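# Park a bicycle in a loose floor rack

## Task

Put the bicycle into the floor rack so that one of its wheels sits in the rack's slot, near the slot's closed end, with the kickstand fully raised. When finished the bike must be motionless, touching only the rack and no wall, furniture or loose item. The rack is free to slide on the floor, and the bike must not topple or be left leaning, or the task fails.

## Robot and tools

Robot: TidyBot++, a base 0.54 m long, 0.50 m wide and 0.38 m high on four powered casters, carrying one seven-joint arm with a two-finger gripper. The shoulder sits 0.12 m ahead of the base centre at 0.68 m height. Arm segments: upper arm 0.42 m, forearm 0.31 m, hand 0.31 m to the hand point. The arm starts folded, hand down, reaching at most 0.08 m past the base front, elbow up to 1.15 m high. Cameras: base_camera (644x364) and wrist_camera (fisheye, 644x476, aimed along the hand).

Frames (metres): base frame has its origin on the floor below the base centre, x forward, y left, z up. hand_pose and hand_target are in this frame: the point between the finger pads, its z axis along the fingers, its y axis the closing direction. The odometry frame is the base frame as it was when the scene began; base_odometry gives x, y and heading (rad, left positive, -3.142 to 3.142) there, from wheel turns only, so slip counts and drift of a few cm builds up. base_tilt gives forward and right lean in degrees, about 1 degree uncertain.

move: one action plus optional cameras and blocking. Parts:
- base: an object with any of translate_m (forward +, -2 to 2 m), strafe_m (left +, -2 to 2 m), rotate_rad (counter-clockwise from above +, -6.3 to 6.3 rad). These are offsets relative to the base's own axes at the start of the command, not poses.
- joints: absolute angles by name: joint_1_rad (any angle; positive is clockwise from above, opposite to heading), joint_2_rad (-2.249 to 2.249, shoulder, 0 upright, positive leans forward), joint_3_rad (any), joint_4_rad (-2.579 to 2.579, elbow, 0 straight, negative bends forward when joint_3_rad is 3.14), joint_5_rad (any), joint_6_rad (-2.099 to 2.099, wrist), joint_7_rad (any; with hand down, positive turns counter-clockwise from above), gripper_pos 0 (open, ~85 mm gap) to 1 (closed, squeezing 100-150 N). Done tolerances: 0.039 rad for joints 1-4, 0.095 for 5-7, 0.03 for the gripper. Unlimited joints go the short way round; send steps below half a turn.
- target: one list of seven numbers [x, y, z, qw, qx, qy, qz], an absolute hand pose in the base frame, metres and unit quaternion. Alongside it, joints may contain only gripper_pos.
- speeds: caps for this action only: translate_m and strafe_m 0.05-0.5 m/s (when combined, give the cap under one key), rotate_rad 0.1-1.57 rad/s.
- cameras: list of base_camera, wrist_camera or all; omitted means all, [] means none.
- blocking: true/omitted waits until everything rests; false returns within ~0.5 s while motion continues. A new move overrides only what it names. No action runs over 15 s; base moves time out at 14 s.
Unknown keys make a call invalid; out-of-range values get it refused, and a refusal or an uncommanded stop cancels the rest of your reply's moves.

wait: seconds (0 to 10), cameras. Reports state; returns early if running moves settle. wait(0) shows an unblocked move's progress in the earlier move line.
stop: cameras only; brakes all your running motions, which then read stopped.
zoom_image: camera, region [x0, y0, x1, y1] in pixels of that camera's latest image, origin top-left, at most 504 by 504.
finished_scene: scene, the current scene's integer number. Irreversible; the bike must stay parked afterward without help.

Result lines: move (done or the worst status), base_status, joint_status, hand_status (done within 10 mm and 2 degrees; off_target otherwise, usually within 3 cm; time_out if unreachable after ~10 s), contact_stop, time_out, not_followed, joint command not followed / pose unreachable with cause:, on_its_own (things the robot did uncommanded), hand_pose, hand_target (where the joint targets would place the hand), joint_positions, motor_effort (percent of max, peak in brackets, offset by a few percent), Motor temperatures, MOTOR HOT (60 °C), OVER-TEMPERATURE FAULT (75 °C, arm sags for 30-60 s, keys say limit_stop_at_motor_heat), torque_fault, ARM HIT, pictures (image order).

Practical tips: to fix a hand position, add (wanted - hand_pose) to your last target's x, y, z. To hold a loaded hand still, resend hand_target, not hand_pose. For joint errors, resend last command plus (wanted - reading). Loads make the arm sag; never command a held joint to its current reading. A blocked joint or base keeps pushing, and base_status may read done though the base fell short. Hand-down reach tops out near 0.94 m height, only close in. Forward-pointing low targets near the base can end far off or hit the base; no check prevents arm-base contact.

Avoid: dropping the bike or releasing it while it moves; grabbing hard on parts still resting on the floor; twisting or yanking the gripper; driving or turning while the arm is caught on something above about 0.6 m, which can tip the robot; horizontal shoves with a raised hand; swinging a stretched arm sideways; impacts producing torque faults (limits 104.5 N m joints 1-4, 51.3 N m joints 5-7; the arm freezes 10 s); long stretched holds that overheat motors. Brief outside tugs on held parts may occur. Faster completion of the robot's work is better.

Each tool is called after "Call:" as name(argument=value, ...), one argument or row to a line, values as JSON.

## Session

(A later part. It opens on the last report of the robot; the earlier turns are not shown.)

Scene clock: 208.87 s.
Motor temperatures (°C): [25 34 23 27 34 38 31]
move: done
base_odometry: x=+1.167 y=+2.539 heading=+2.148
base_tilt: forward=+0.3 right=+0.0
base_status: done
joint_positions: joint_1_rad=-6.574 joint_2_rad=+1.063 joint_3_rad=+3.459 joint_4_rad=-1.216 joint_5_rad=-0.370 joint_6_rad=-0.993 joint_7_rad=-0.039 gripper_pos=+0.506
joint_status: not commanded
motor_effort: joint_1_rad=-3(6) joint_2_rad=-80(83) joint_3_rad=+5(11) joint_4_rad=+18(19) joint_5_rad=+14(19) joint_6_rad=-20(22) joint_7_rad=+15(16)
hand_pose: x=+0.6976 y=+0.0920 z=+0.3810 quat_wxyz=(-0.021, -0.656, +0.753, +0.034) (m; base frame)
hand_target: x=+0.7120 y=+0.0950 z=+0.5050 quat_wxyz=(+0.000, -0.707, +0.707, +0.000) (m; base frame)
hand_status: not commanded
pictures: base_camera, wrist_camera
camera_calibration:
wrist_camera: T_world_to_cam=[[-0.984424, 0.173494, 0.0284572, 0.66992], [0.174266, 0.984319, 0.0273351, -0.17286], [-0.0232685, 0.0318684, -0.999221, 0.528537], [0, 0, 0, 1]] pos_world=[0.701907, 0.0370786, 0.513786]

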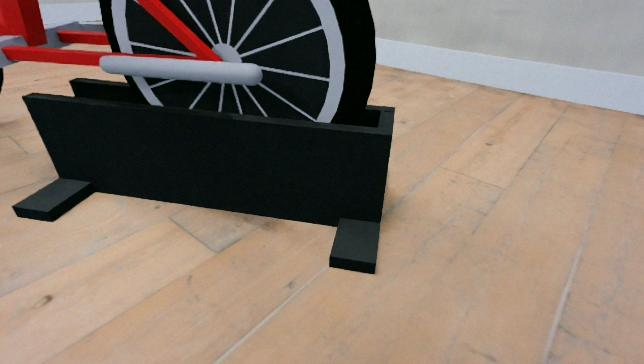

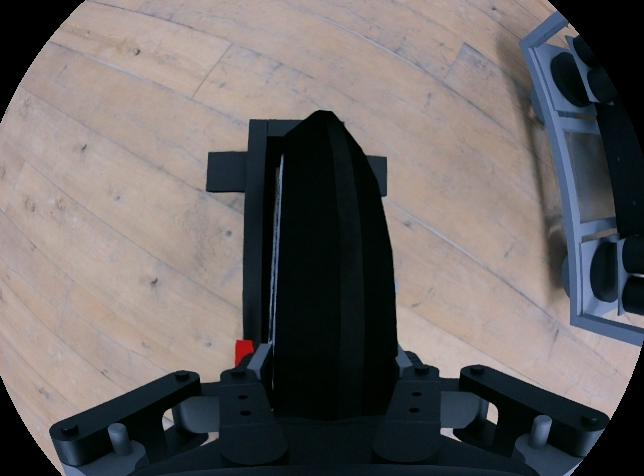

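Call:
move(
  target=[0.705, 0.095, 0.46, 0, 0.68, -0.733, 0],
)

Call:
move(
  target=[0.70, 0.095, 0.42, 0, 0.67, -0.742, 0],
)

Call:
zoom_image(
  camera="base_camera",
  region=[240, 20, 480, 220],
)

Scene clock: 210.23 s.
Motor temperatures (°C): [25 34 23 27 34 38 31]
move: off_target
base_odometry: x=+1.167 y=+2.539 heading=+2.148
base_tilt: forward=+0.3 right=+0.0
base_status: not commanded
joint_positions: joint_1_rad=-6.587 joint_2_rad=+1.067 joint_3_rad=+3.462 joint_4_rad=-1.262 joint_5_rad=-0.375 joint_6_rad=-0.934 joint_7_rad=-0.050 gripper_pos=+0.506
joint_status: not commanded
motor_effort: joint_1_rad=-2(4) joint_2_rad=-77(80) joint_3_rad=+5(6) joint_4_rad=+15(18) joint_5_rad=+13(15) joint_6_rad=-22(22) joint_7_rad=+12(15)
hand_pose: x=+0.6917 y=+0.0913 z=+0.3681 quat_wxyz=(-0.020, -0.650, +0.759, +0.025) (m; base frame)
hand_target: x=+0.7050 y=+0.0950 z=+0.4600 quat_wxyz=(+0.000, -0.680, +0.733, +0.000) (m; base frame)
hand_status: off_target (0.093 m and 5.8 deg from the pose sent, 0.079 m and 5.8 deg at the start)
pictures: base_camera, wrist_camera
camera_calibration:
wrist_camera: T_world_to_cam=[[-0.981833, 0.189257, 0.0136291, 0.666911], [0.189475, 0.981739, 0.0169744, -0.177297], [-0.0101677, 0.0192484, -0.999763, 0.507881], [0, 0, 0, 1]] pos_world=[0.693552, 0.0380658, 0.501681]

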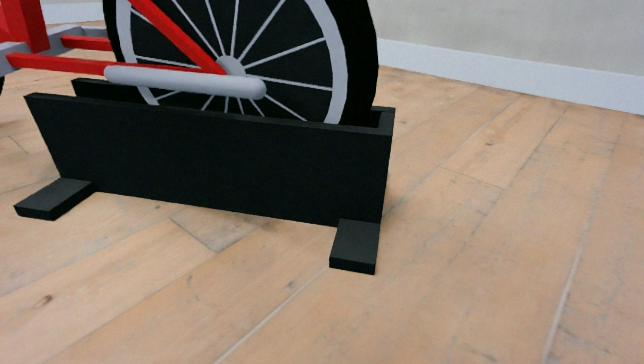

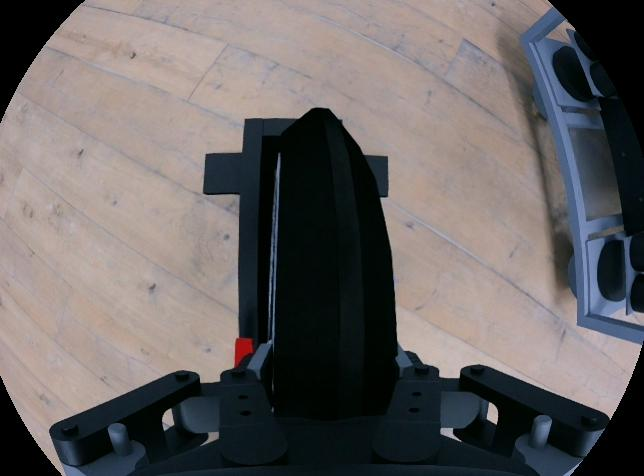

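Scene clock: 211.20 s.
Motor temperatures (°C): [25 35 23 27 34 38 31]
move: off_target
base_odometry: x=+1.167 y=+2.539 heading=+2.148
base_tilt: forward=+0.3 right=+0.0
base_status: not commanded
joint_positions: joint_1_rad=-6.603 joint_2_rad=+1.105 joint_3_rad=+3.468 joint_4_rad=-1.297 joint_5_rad=-0.399 joint_6_rad=-0.858 joint_7_rad=-0.050 gripper_pos=+0.506
joint_status: not commanded
motor_effort: joint_1_rad=-1(2) joint_2_rad=-74(76) joint_3_rad=+6(6) joint_4_rad=+12(15) joint_5_rad=+12(13) joint_6_rad=-20(22) joint_7_rad=+10(13)
hand_pose: x=+0.6857 y=+0.0911 z=+0.3385 quat_wxyz=(-0.021, -0.645, +0.764, +0.017) (m; base frame)
hand_target: x=+0.7000 y=+0.0950 z=+0.4200 quat_wxyz=(+0.000, -0.670, +0.742, +0.000) (m; base frame)
hand_status: off_target (0.083 m and 4.9 deg from the pose sent, 0.053 m and 4.7 deg at the start)
pictures: base_camera, wrist_camera
camera_calibration:
wrist_camera: T_world_to_cam=[[-0.979207, 0.202859, 0.00149206, 0.662487], [0.202864, 0.979187, 0.00625057, -0.180752], [-0.000193022, 0.00642329, -0.999979, 0.472605], [0, 0, 0, 1]] pos_world=[0.685472, 0.0395634, 0.472737]

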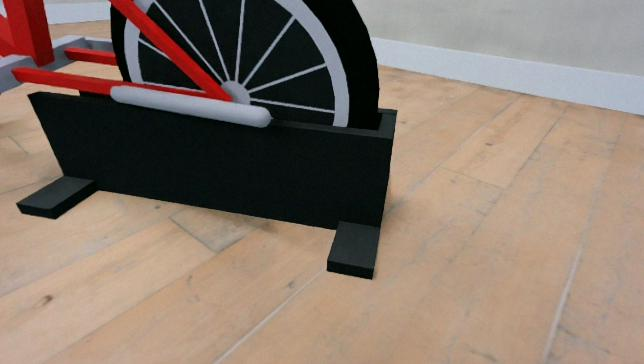

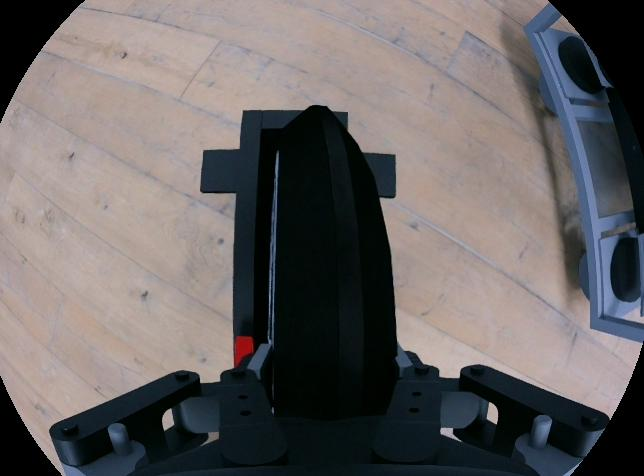

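Scaled by 2.100.

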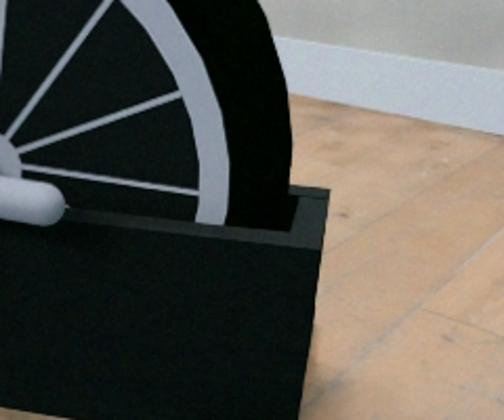

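Call:
move(
  target=[0.70, 0.095, 0.38, 0, 0.665, -0.747, 0],
)

Call:
move(
  target=[0.695, 0.095, 0.35, 0, 0.66, -0.751, 0],
)

Call:
zoom_image(
  camera="base_camera",
  region=[0, 20, 480, 280],
)

Scene clock: 212.17 s.
Motor temperatures (°C): [25 35 23 27 34 38 31]
move: off_target
base_odometry: x=+1.167 y=+2.539 heading=+2.148
base_tilt: forward=+0.3 right=+0.0
base_status: not commanded
joint_positions: joint_1_rad=-6.603 joint_2_rad=+1.106 joint_3_rad=+3.472 joint_4_rad=-1.301 joint_5_rad=-0.413 joint_6_rad=-0.852 joint_7_rad=-0.050 gripper_pos=+0.506
joint_status: not commanded
motor_effort: joint_1_rad=-1(2) joint_2_rad=-61(73) joint_3_rad=+5(6) joint_4_rad=+13(13) joint_5_rad=+7(12) joint_6_rad=-12(20) joint_7_rad=+7(10)
hand_pose: x=+0.6863 y=+0.0915 z=+0.3374 quat_wxyz=(-0.017, -0.641, +0.767, +0.018) (m; base frame)
hand_target: x=+0.7000 y=+0.0950 z=+0.3800 quat_wxyz=(+0.000, -0.665, +0.747, +0.000) (m; base frame)
hand_status: off_target (0.045 m and 4.6 deg from the pose sent, 0.044 m and 4.3 deg at the start)
pictures: base_camera, wrist_camera
camera_calibration:
wrist_camera: T_world_to_cam=[[-0.97677, 0.214287, -0.00134339, 0.661244], [0.214257, 0.976706, 0.0118416, -0.190773], [0.00384961, 0.0112787, -0.999929, 0.468224], [0, 0, 0, 1]] pos_world=[0.684955, 0.0393522, 0.471339]

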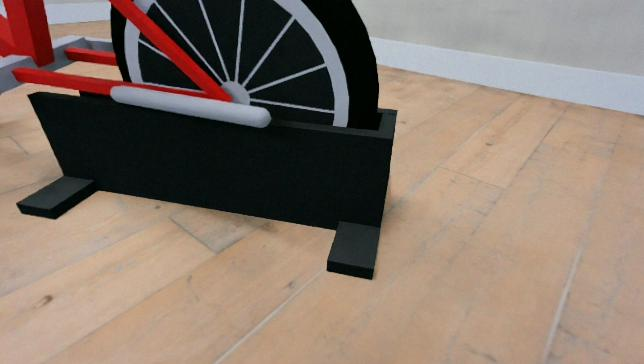

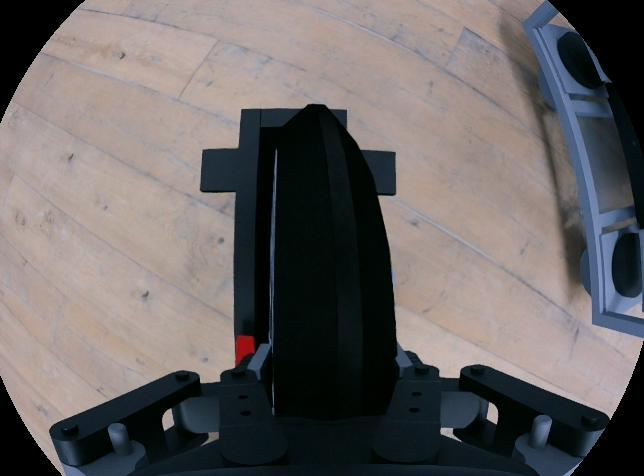

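Scene clock: 212.87 s.
Motor temperatures (°C): [25 35 23 27 34 38 31]
move: off_target
base_odometry: x=+1.167 y=+2.539 heading=+2.148
base_tilt: forward=+0.3 right=+0.0
base_status: not commanded
joint_positions: joint_1_rad=-6.607 joint_2_rad=+1.102 joint_3_rad=+3.477 joint_4_rad=-1.317 joint_5_rad=-0.433 joint_6_rad=-0.834 joint_7_rad=-0.043 gripper_pos=+0.506
joint_status: not commanded
motor_effort: joint_1_rad=-1(1) joint_2_rad=-48(61) joint_3_rad=+4(5) joint_4_rad=+11(13) joint_5_rad=+7(9) joint_6_rad=-6(13) joint_7_rad=+6(8)
hand_pose: x=+0.6856 y=+0.0932 z=+0.3363 quat_wxyz=(-0.012, -0.637, +0.770, +0.017) (m; base frame)
hand_target: x=+0.6950 y=+0.0950 z=+0.3500 quat_wxyz=(+0.000, -0.660, +0.751, +0.000) (m; base frame)
hand_status: off_target (0.017 m and 4.2 deg from the pose sent, 0.016 m and 4.1 deg at the start)
pictures: base_camera, wrist_camera
camera_calibration:
wrist_camera: T_world_to_cam=[[-0.974684, 0.223431, -0.00833791, 0.660212], [0.223231, 0.97456, 0.0200383, -0.200966], [0.012603, 0.0176697, -0.999764, 0.460499], [0, 0, 0, 1]] pos_world=[0.682557, 0.0402041, 0.469922]

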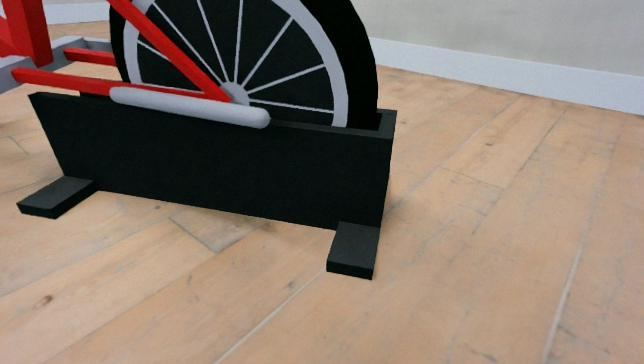

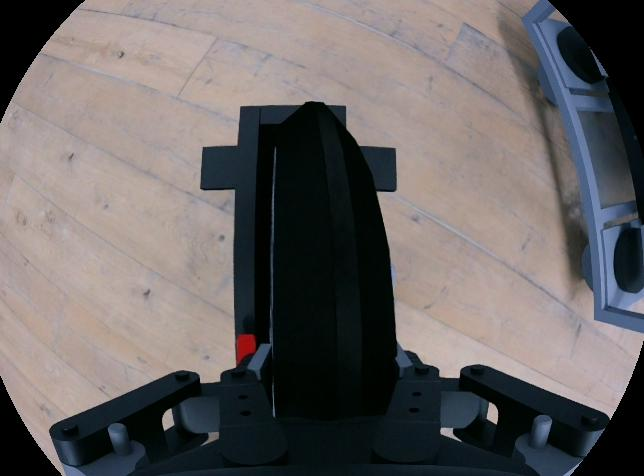

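Scaled by 1.050.

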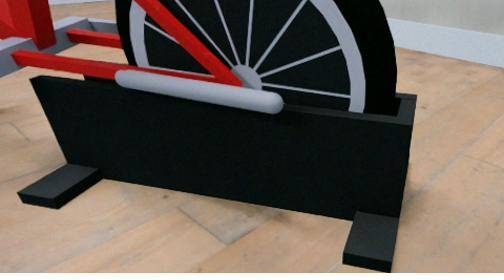

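Call:
zoom_image(
  camera="base_camera",
  region=[280, 60, 440, 180],
)

Call:
zoom_image(
  camera="base_camera",
  region=[0, 40, 300, 220],
)

Scaled by 3.150.

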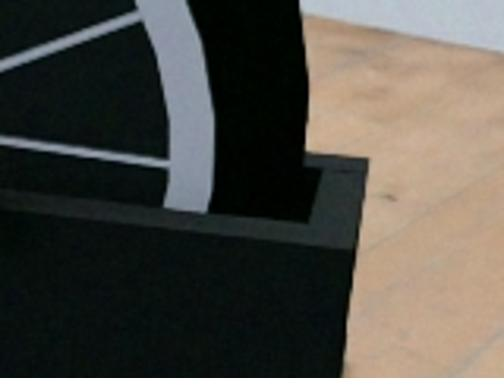

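Scaled by 1.680.

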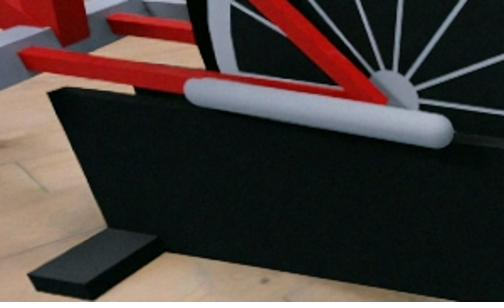

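Call:
move(
  joints={"gripper_pos": 0.1},
)

Call:
move(
  target=[0.695, 0.095, 0.53, 0, 0.66, -0.751, 0],
)

Call:
move(
  base={"translate_m": -0.3},
)

Call:
zoom_image(
  camera="base_camera",
  region=[100, 40, 500, 240],
)

Scene clock: 214.30 s.
Motor temperatures (°C): [25 35 23 27 34 38 31]
move: done
base_odometry: x=+1.167 y=+2.539 heading=+2.148
base_tilt: forward=+0.3 right=+0.0
base_status: not commanded
joint_positions: joint_1_rad=-6.617 joint_2_rad=+1.077 joint_3_rad=+3.477 joint_4_rad=-1.321 joint_5_rad=-0.433 joint_6_rad=-0.834 joint_7_rad=-0.006 gripper_pos=+0.100
joint_status: all done
motor_effort: joint_1_rad=+1(1) joint_2_rad=-44(54) joint_3_rad=+4(5) joint_4_rad=+12(13) joint_5_rad=+1(7) joint_6_rad=+0(7) joint_7_rad=+1(6)
hand_pose: x=+0.6908 y=+0.1010 z=+0.3499 quat_wxyz=(-0.002, -0.655, +0.756, +0.014) (m; base frame)
hand_target: x=+0.6950 y=+0.0950 z=+0.3500 quat_wxyz=(+0.000, -0.660, +0.751, +0.000) (m; base frame)
hand_status: not commanded
pictures: base_camera, wrist_camera
camera_calibration:
wrist_camera: T_world_to_cam=[[-0.983473, 0.178967, -0.027417, 0.680933], [0.178057, 0.983477, 0.0326814, -0.18408], [0.0328129, 0.0272595, -0.99909, 0.458728], [0, 0, 0, 1]] pos_world=[0.687404, 0.0466696, 0.482996]

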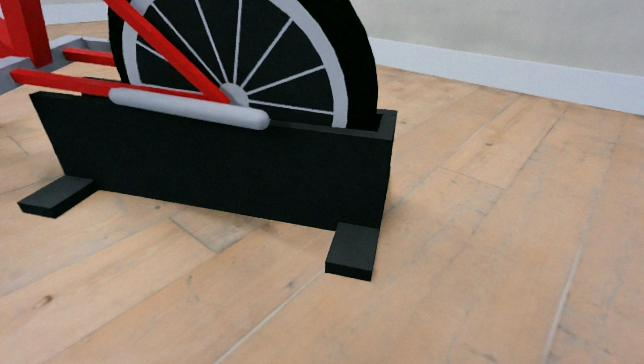

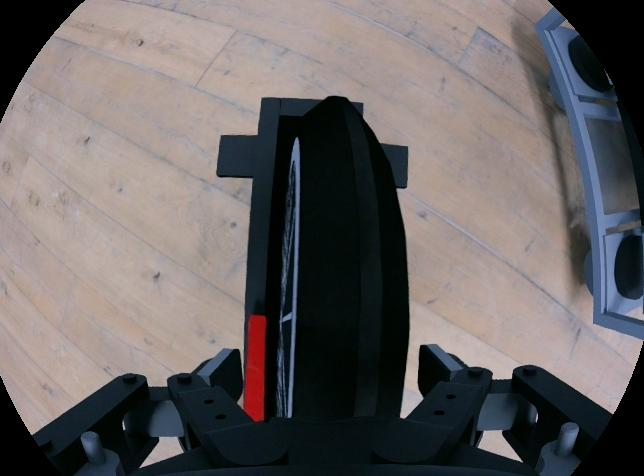

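Scene clock: 215.80 s.
Motor temperatures (°C): [25 35 23 27 34 38 31]
move: off_target
base_odometry: x=+1.167 y=+2.539 heading=+2.148
base_tilt: forward=+0.2 right=+0.0
base_status: not commanded
joint_positions: joint_1_rad=-6.617 joint_2_rad=+0.798 joint_3_rad=+3.479 joint_4_rad=-1.236 joint_5_rad=-0.335 joint_6_rad=-1.083 joint_7_rad=-0.058 gripper_pos=+0.100
joint_status: not commanded
motor_effort: joint_1_rad=+1(1) joint_2_rad=-42(47) joint_3_rad=+3(4) joint_4_rad=+16(16) joint_5_rad=+1(2) joint_6_rad=+0(1) joint_7_rad=+1(1)
hand_pose: x=+0.7144 y=+0.1155 z=+0.5341 quat_wxyz=(+0.046, -0.668, +0.742, +0.001) (m; base frame)
hand_target: x=+0.6950 y=+0.0950 z=+0.5300 quat_wxyz=(+0.000, -0.660, +0.751, +0.000) (m; base frame)
hand_status: off_target (0.029 m and 5.5 deg from the pose sent, 0.180 m and 1.8 deg at the start)
pictures: base_camera, wrist_camera
camera_calibration:
wrist_camera: T_world_to_cam=[[-0.983216, 0.146236, -0.10909, 0.753796], [0.136805, 0.98655, 0.0894646, -0.209825], [0.120705, 0.073039, -0.989998, 0.568652], [0, 0, 0, 1]] pos_world=[0.701211, 0.0552373, 0.663968]

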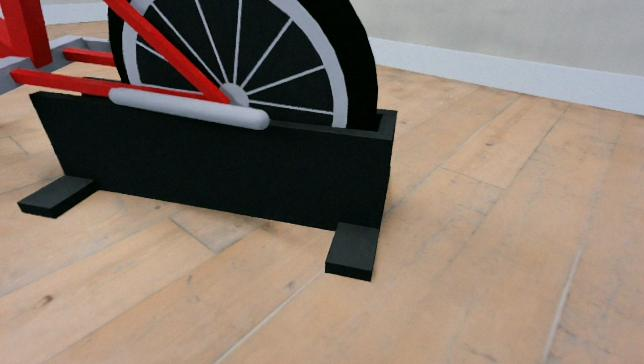

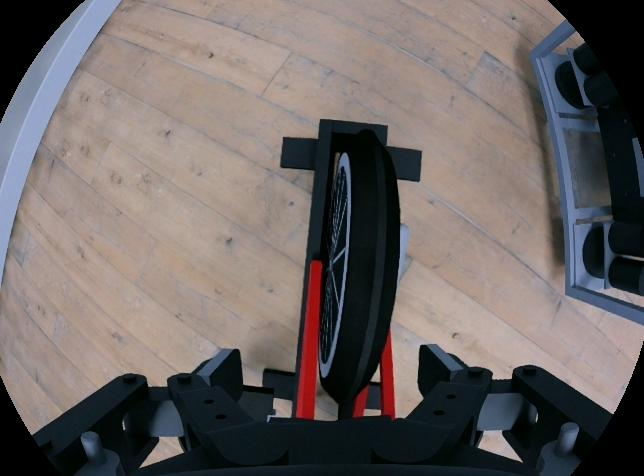

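Scene clock: 217.57 s.
Motor temperatures (°C): [25 35 23 27 34 38 31]
move: done
base_odometry: x=+1.331 y=+2.288 heading=+2.149
base_tilt: forward=+0.2 right=+0.0
base_status: done
joint_positions: joint_1_rad=-6.618 joint_2_rad=+0.798 joint_3_rad=+3.480 joint_4_rad=-1.236 joint_5_rad=-0.333 joint_6_rad=-1.093 joint_7_rad=-0.058 gripper_pos=+0.100
joint_status: not commanded
motor_effort: joint_1_rad=+1(2) joint_2_rad=-41(44) joint_3_rad=+3(3) joint_4_rad=+15(17) joint_5_rad=+1(2) joint_6_rad=+0(1) joint_7_rad=+1(1)
hand_pose: x=+0.7114 y=+0.1154 z=+0.5340 quat_wxyz=(+0.042, -0.669, +0.742, +0.003) (m; base frame)
hand_target: x=+0.6950 y=+0.0950 z=+0.5300 quat_wxyz=(+0.000, -0.660, +0.751, +0.000) (m; base frame)
hand_status: not commanded
pictures: base_camera, wrist_camera
camera_calibration:
wrist_camera: T_world_to_cam=[[-0.984455, 0.144206, -0.100266, 0.747331], [0.135773, 0.986965, 0.0864041, -0.206938], [0.111419, 0.0714476, -0.991202, 0.576371], [0, 0, 0, 1]] pos_world=[0.699592, 0.0552904, 0.664112]

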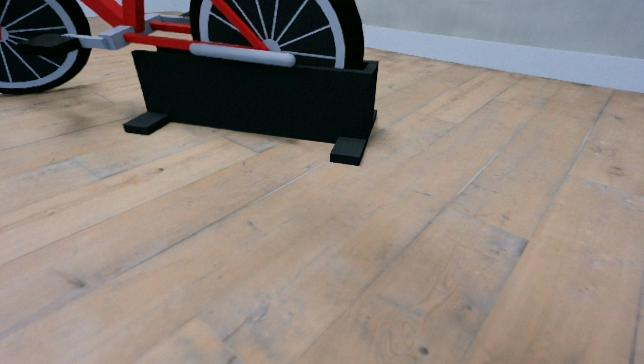

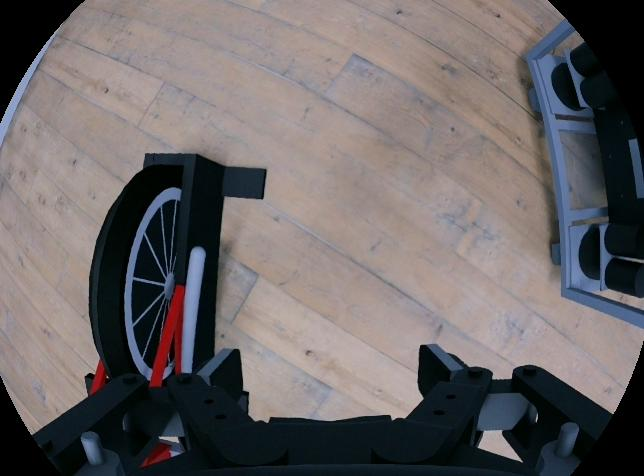

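Scaled by 1.260.

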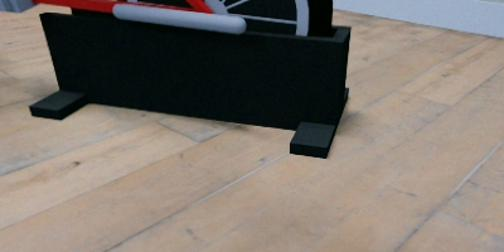

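Call:
zoom_image(
  camera="base_camera",
  region=[100, 0, 400, 180],
)

Call:
zoom_image(
  camera="base_camera",
  region=[320, 40, 400, 100],
)

Call:
wait(
  seconds=1,
)

Scaled by 1.680.

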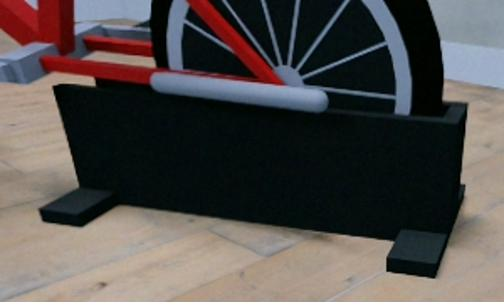

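Scaled by 6.300.

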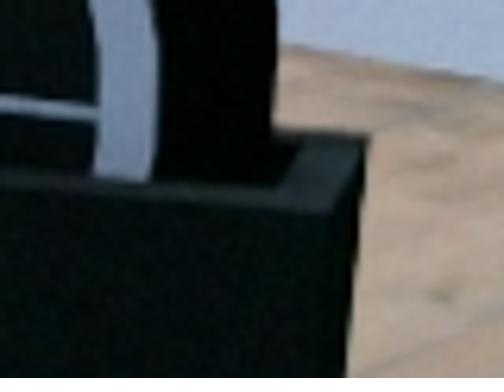

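Scene clock: 218.63 s.
Motor temperatures (°C): [25 35 23 27 34 38 31]
base_odometry: x=+1.331 y=+2.288 heading=+2.149
base_tilt: forward=+0.3 right=+0.0
base_status: done
joint_positions: joint_1_rad=-6.618 joint_2_rad=+0.798 joint_3_rad=+3.480 joint_4_rad=-1.236 joint_5_rad=-0.333 joint_6_rad=-1.093 joint_7_rad=-0.058 gripper_pos=+0.100
joint_status: not commanded
motor_effort: joint_1_rad=+1(2) joint_2_rad=-41(44) joint_3_rad=+3(3) joint_4_rad=+16(17) joint_5_rad=+1(2) joint_6_rad=+0(1) joint_7_rad=+1(1)
hand_pose: x=+0.7114 y=+0.1154 z=+0.5340 quat_wxyz=(+0.042, -0.669, +0.742, +0.003) (m; base frame)
hand_target: x=+0.6950 y=+0.0950 z=+0.5300 quat_wxyz=(+0.000, -0.660, +0.751, +0.000) (m; base frame)
hand_status: not commanded
wait: 1.00 s; at rest by 0.20 s
pictures: base_camera, wrist_camera
camera_calibration:
wrist_camera: T_world_to_cam=[[-0.984455, 0.144206, -0.100266, 0.747331], [0.135773, 0.986965, 0.0864041, -0.206938], [0.111419, 0.0714476, -0.991202, 0.576371], [0, 0, 0, 1]] pos_world=[0.699592, 0.0552904, 0.664112]

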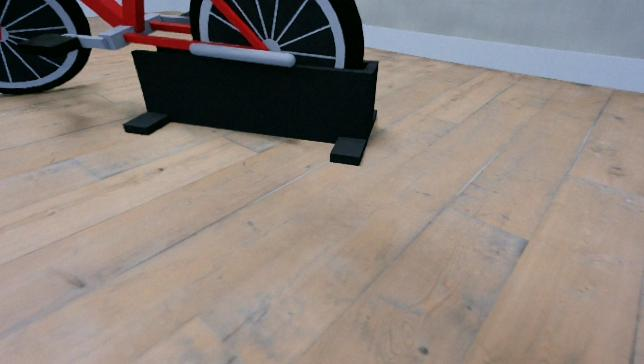

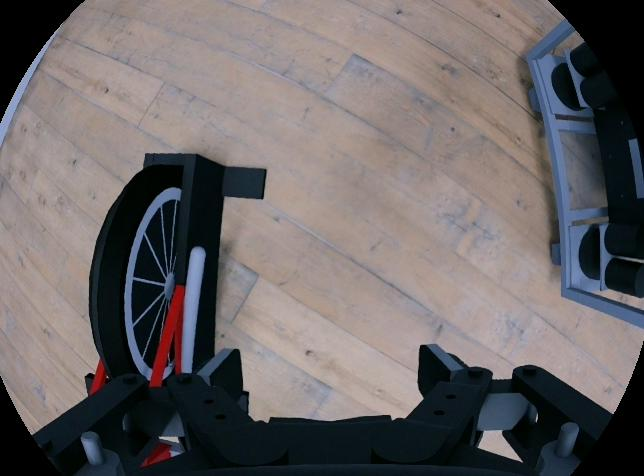

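Call:
move(
  base={"rotate_rad": 0.6},
)

Scene clock: 228.23 s.
Motor temperatures (°C): [25 34 23 27 34 38 31]
move: done
base_odometry: x=+1.331 y=+2.288 heading=+2.749
base_tilt: forward=+0.3 right=+0.0
base_status: done
joint_positions: joint_1_rad=-6.637 joint_2_rad=+0.798 joint_3_rad=+3.492 joint_4_rad=-1.236 joint_5_rad=-0.326 joint_6_rad=-1.093 joint_7_rad=-0.058 gripper_pos=+0.100
joint_status: not commanded
motor_effort: joint_1_rad=+1(7) joint_2_rad=-41(42) joint_3_rad=+3(7) joint_4_rad=+16(16) joint_5_rad=+1(3) joint_6_rad=+0(1) joint_7_rad=+1(1)
hand_pose: x=+0.7108 y=+0.1177 z=+0.5346 quat_wxyz=(+0.038, -0.674, +0.738, -0.003) (m; base frame)
hand_target: x=+0.6950 y=+0.0950 z=+0.5300 quat_wxyz=(+0.000, -0.660, +0.751, +0.000) (m; base frame)
hand_status: not commanded
pictures: base_camera, wrist_camera
camera_calibration:
wrist_camera: T_world_to_cam=[[-0.985866, 0.130367, -0.105227, 0.751697], [0.12323, 0.989783, 0.0717152, -0.192781], [0.113501, 0.0577344, -0.991859, 0.577348], [0, 0, 0, 1]] pos_world=[0.699299, 0.0594819, 0.665572]

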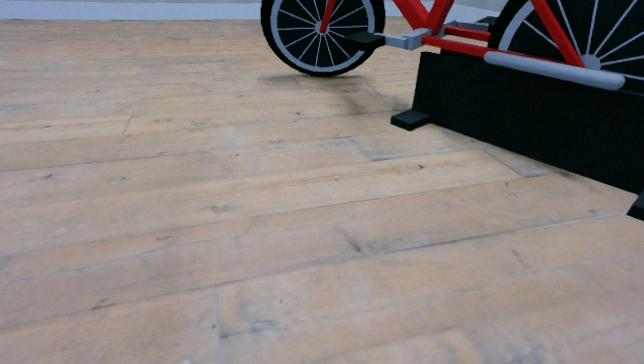

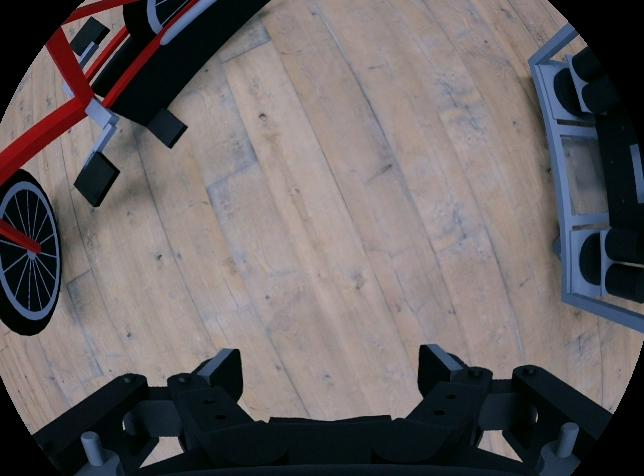

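Bike stands still, clear of walls.

Call:
finished_scene(
  scene=2,
)

The scene is finished: the task was done.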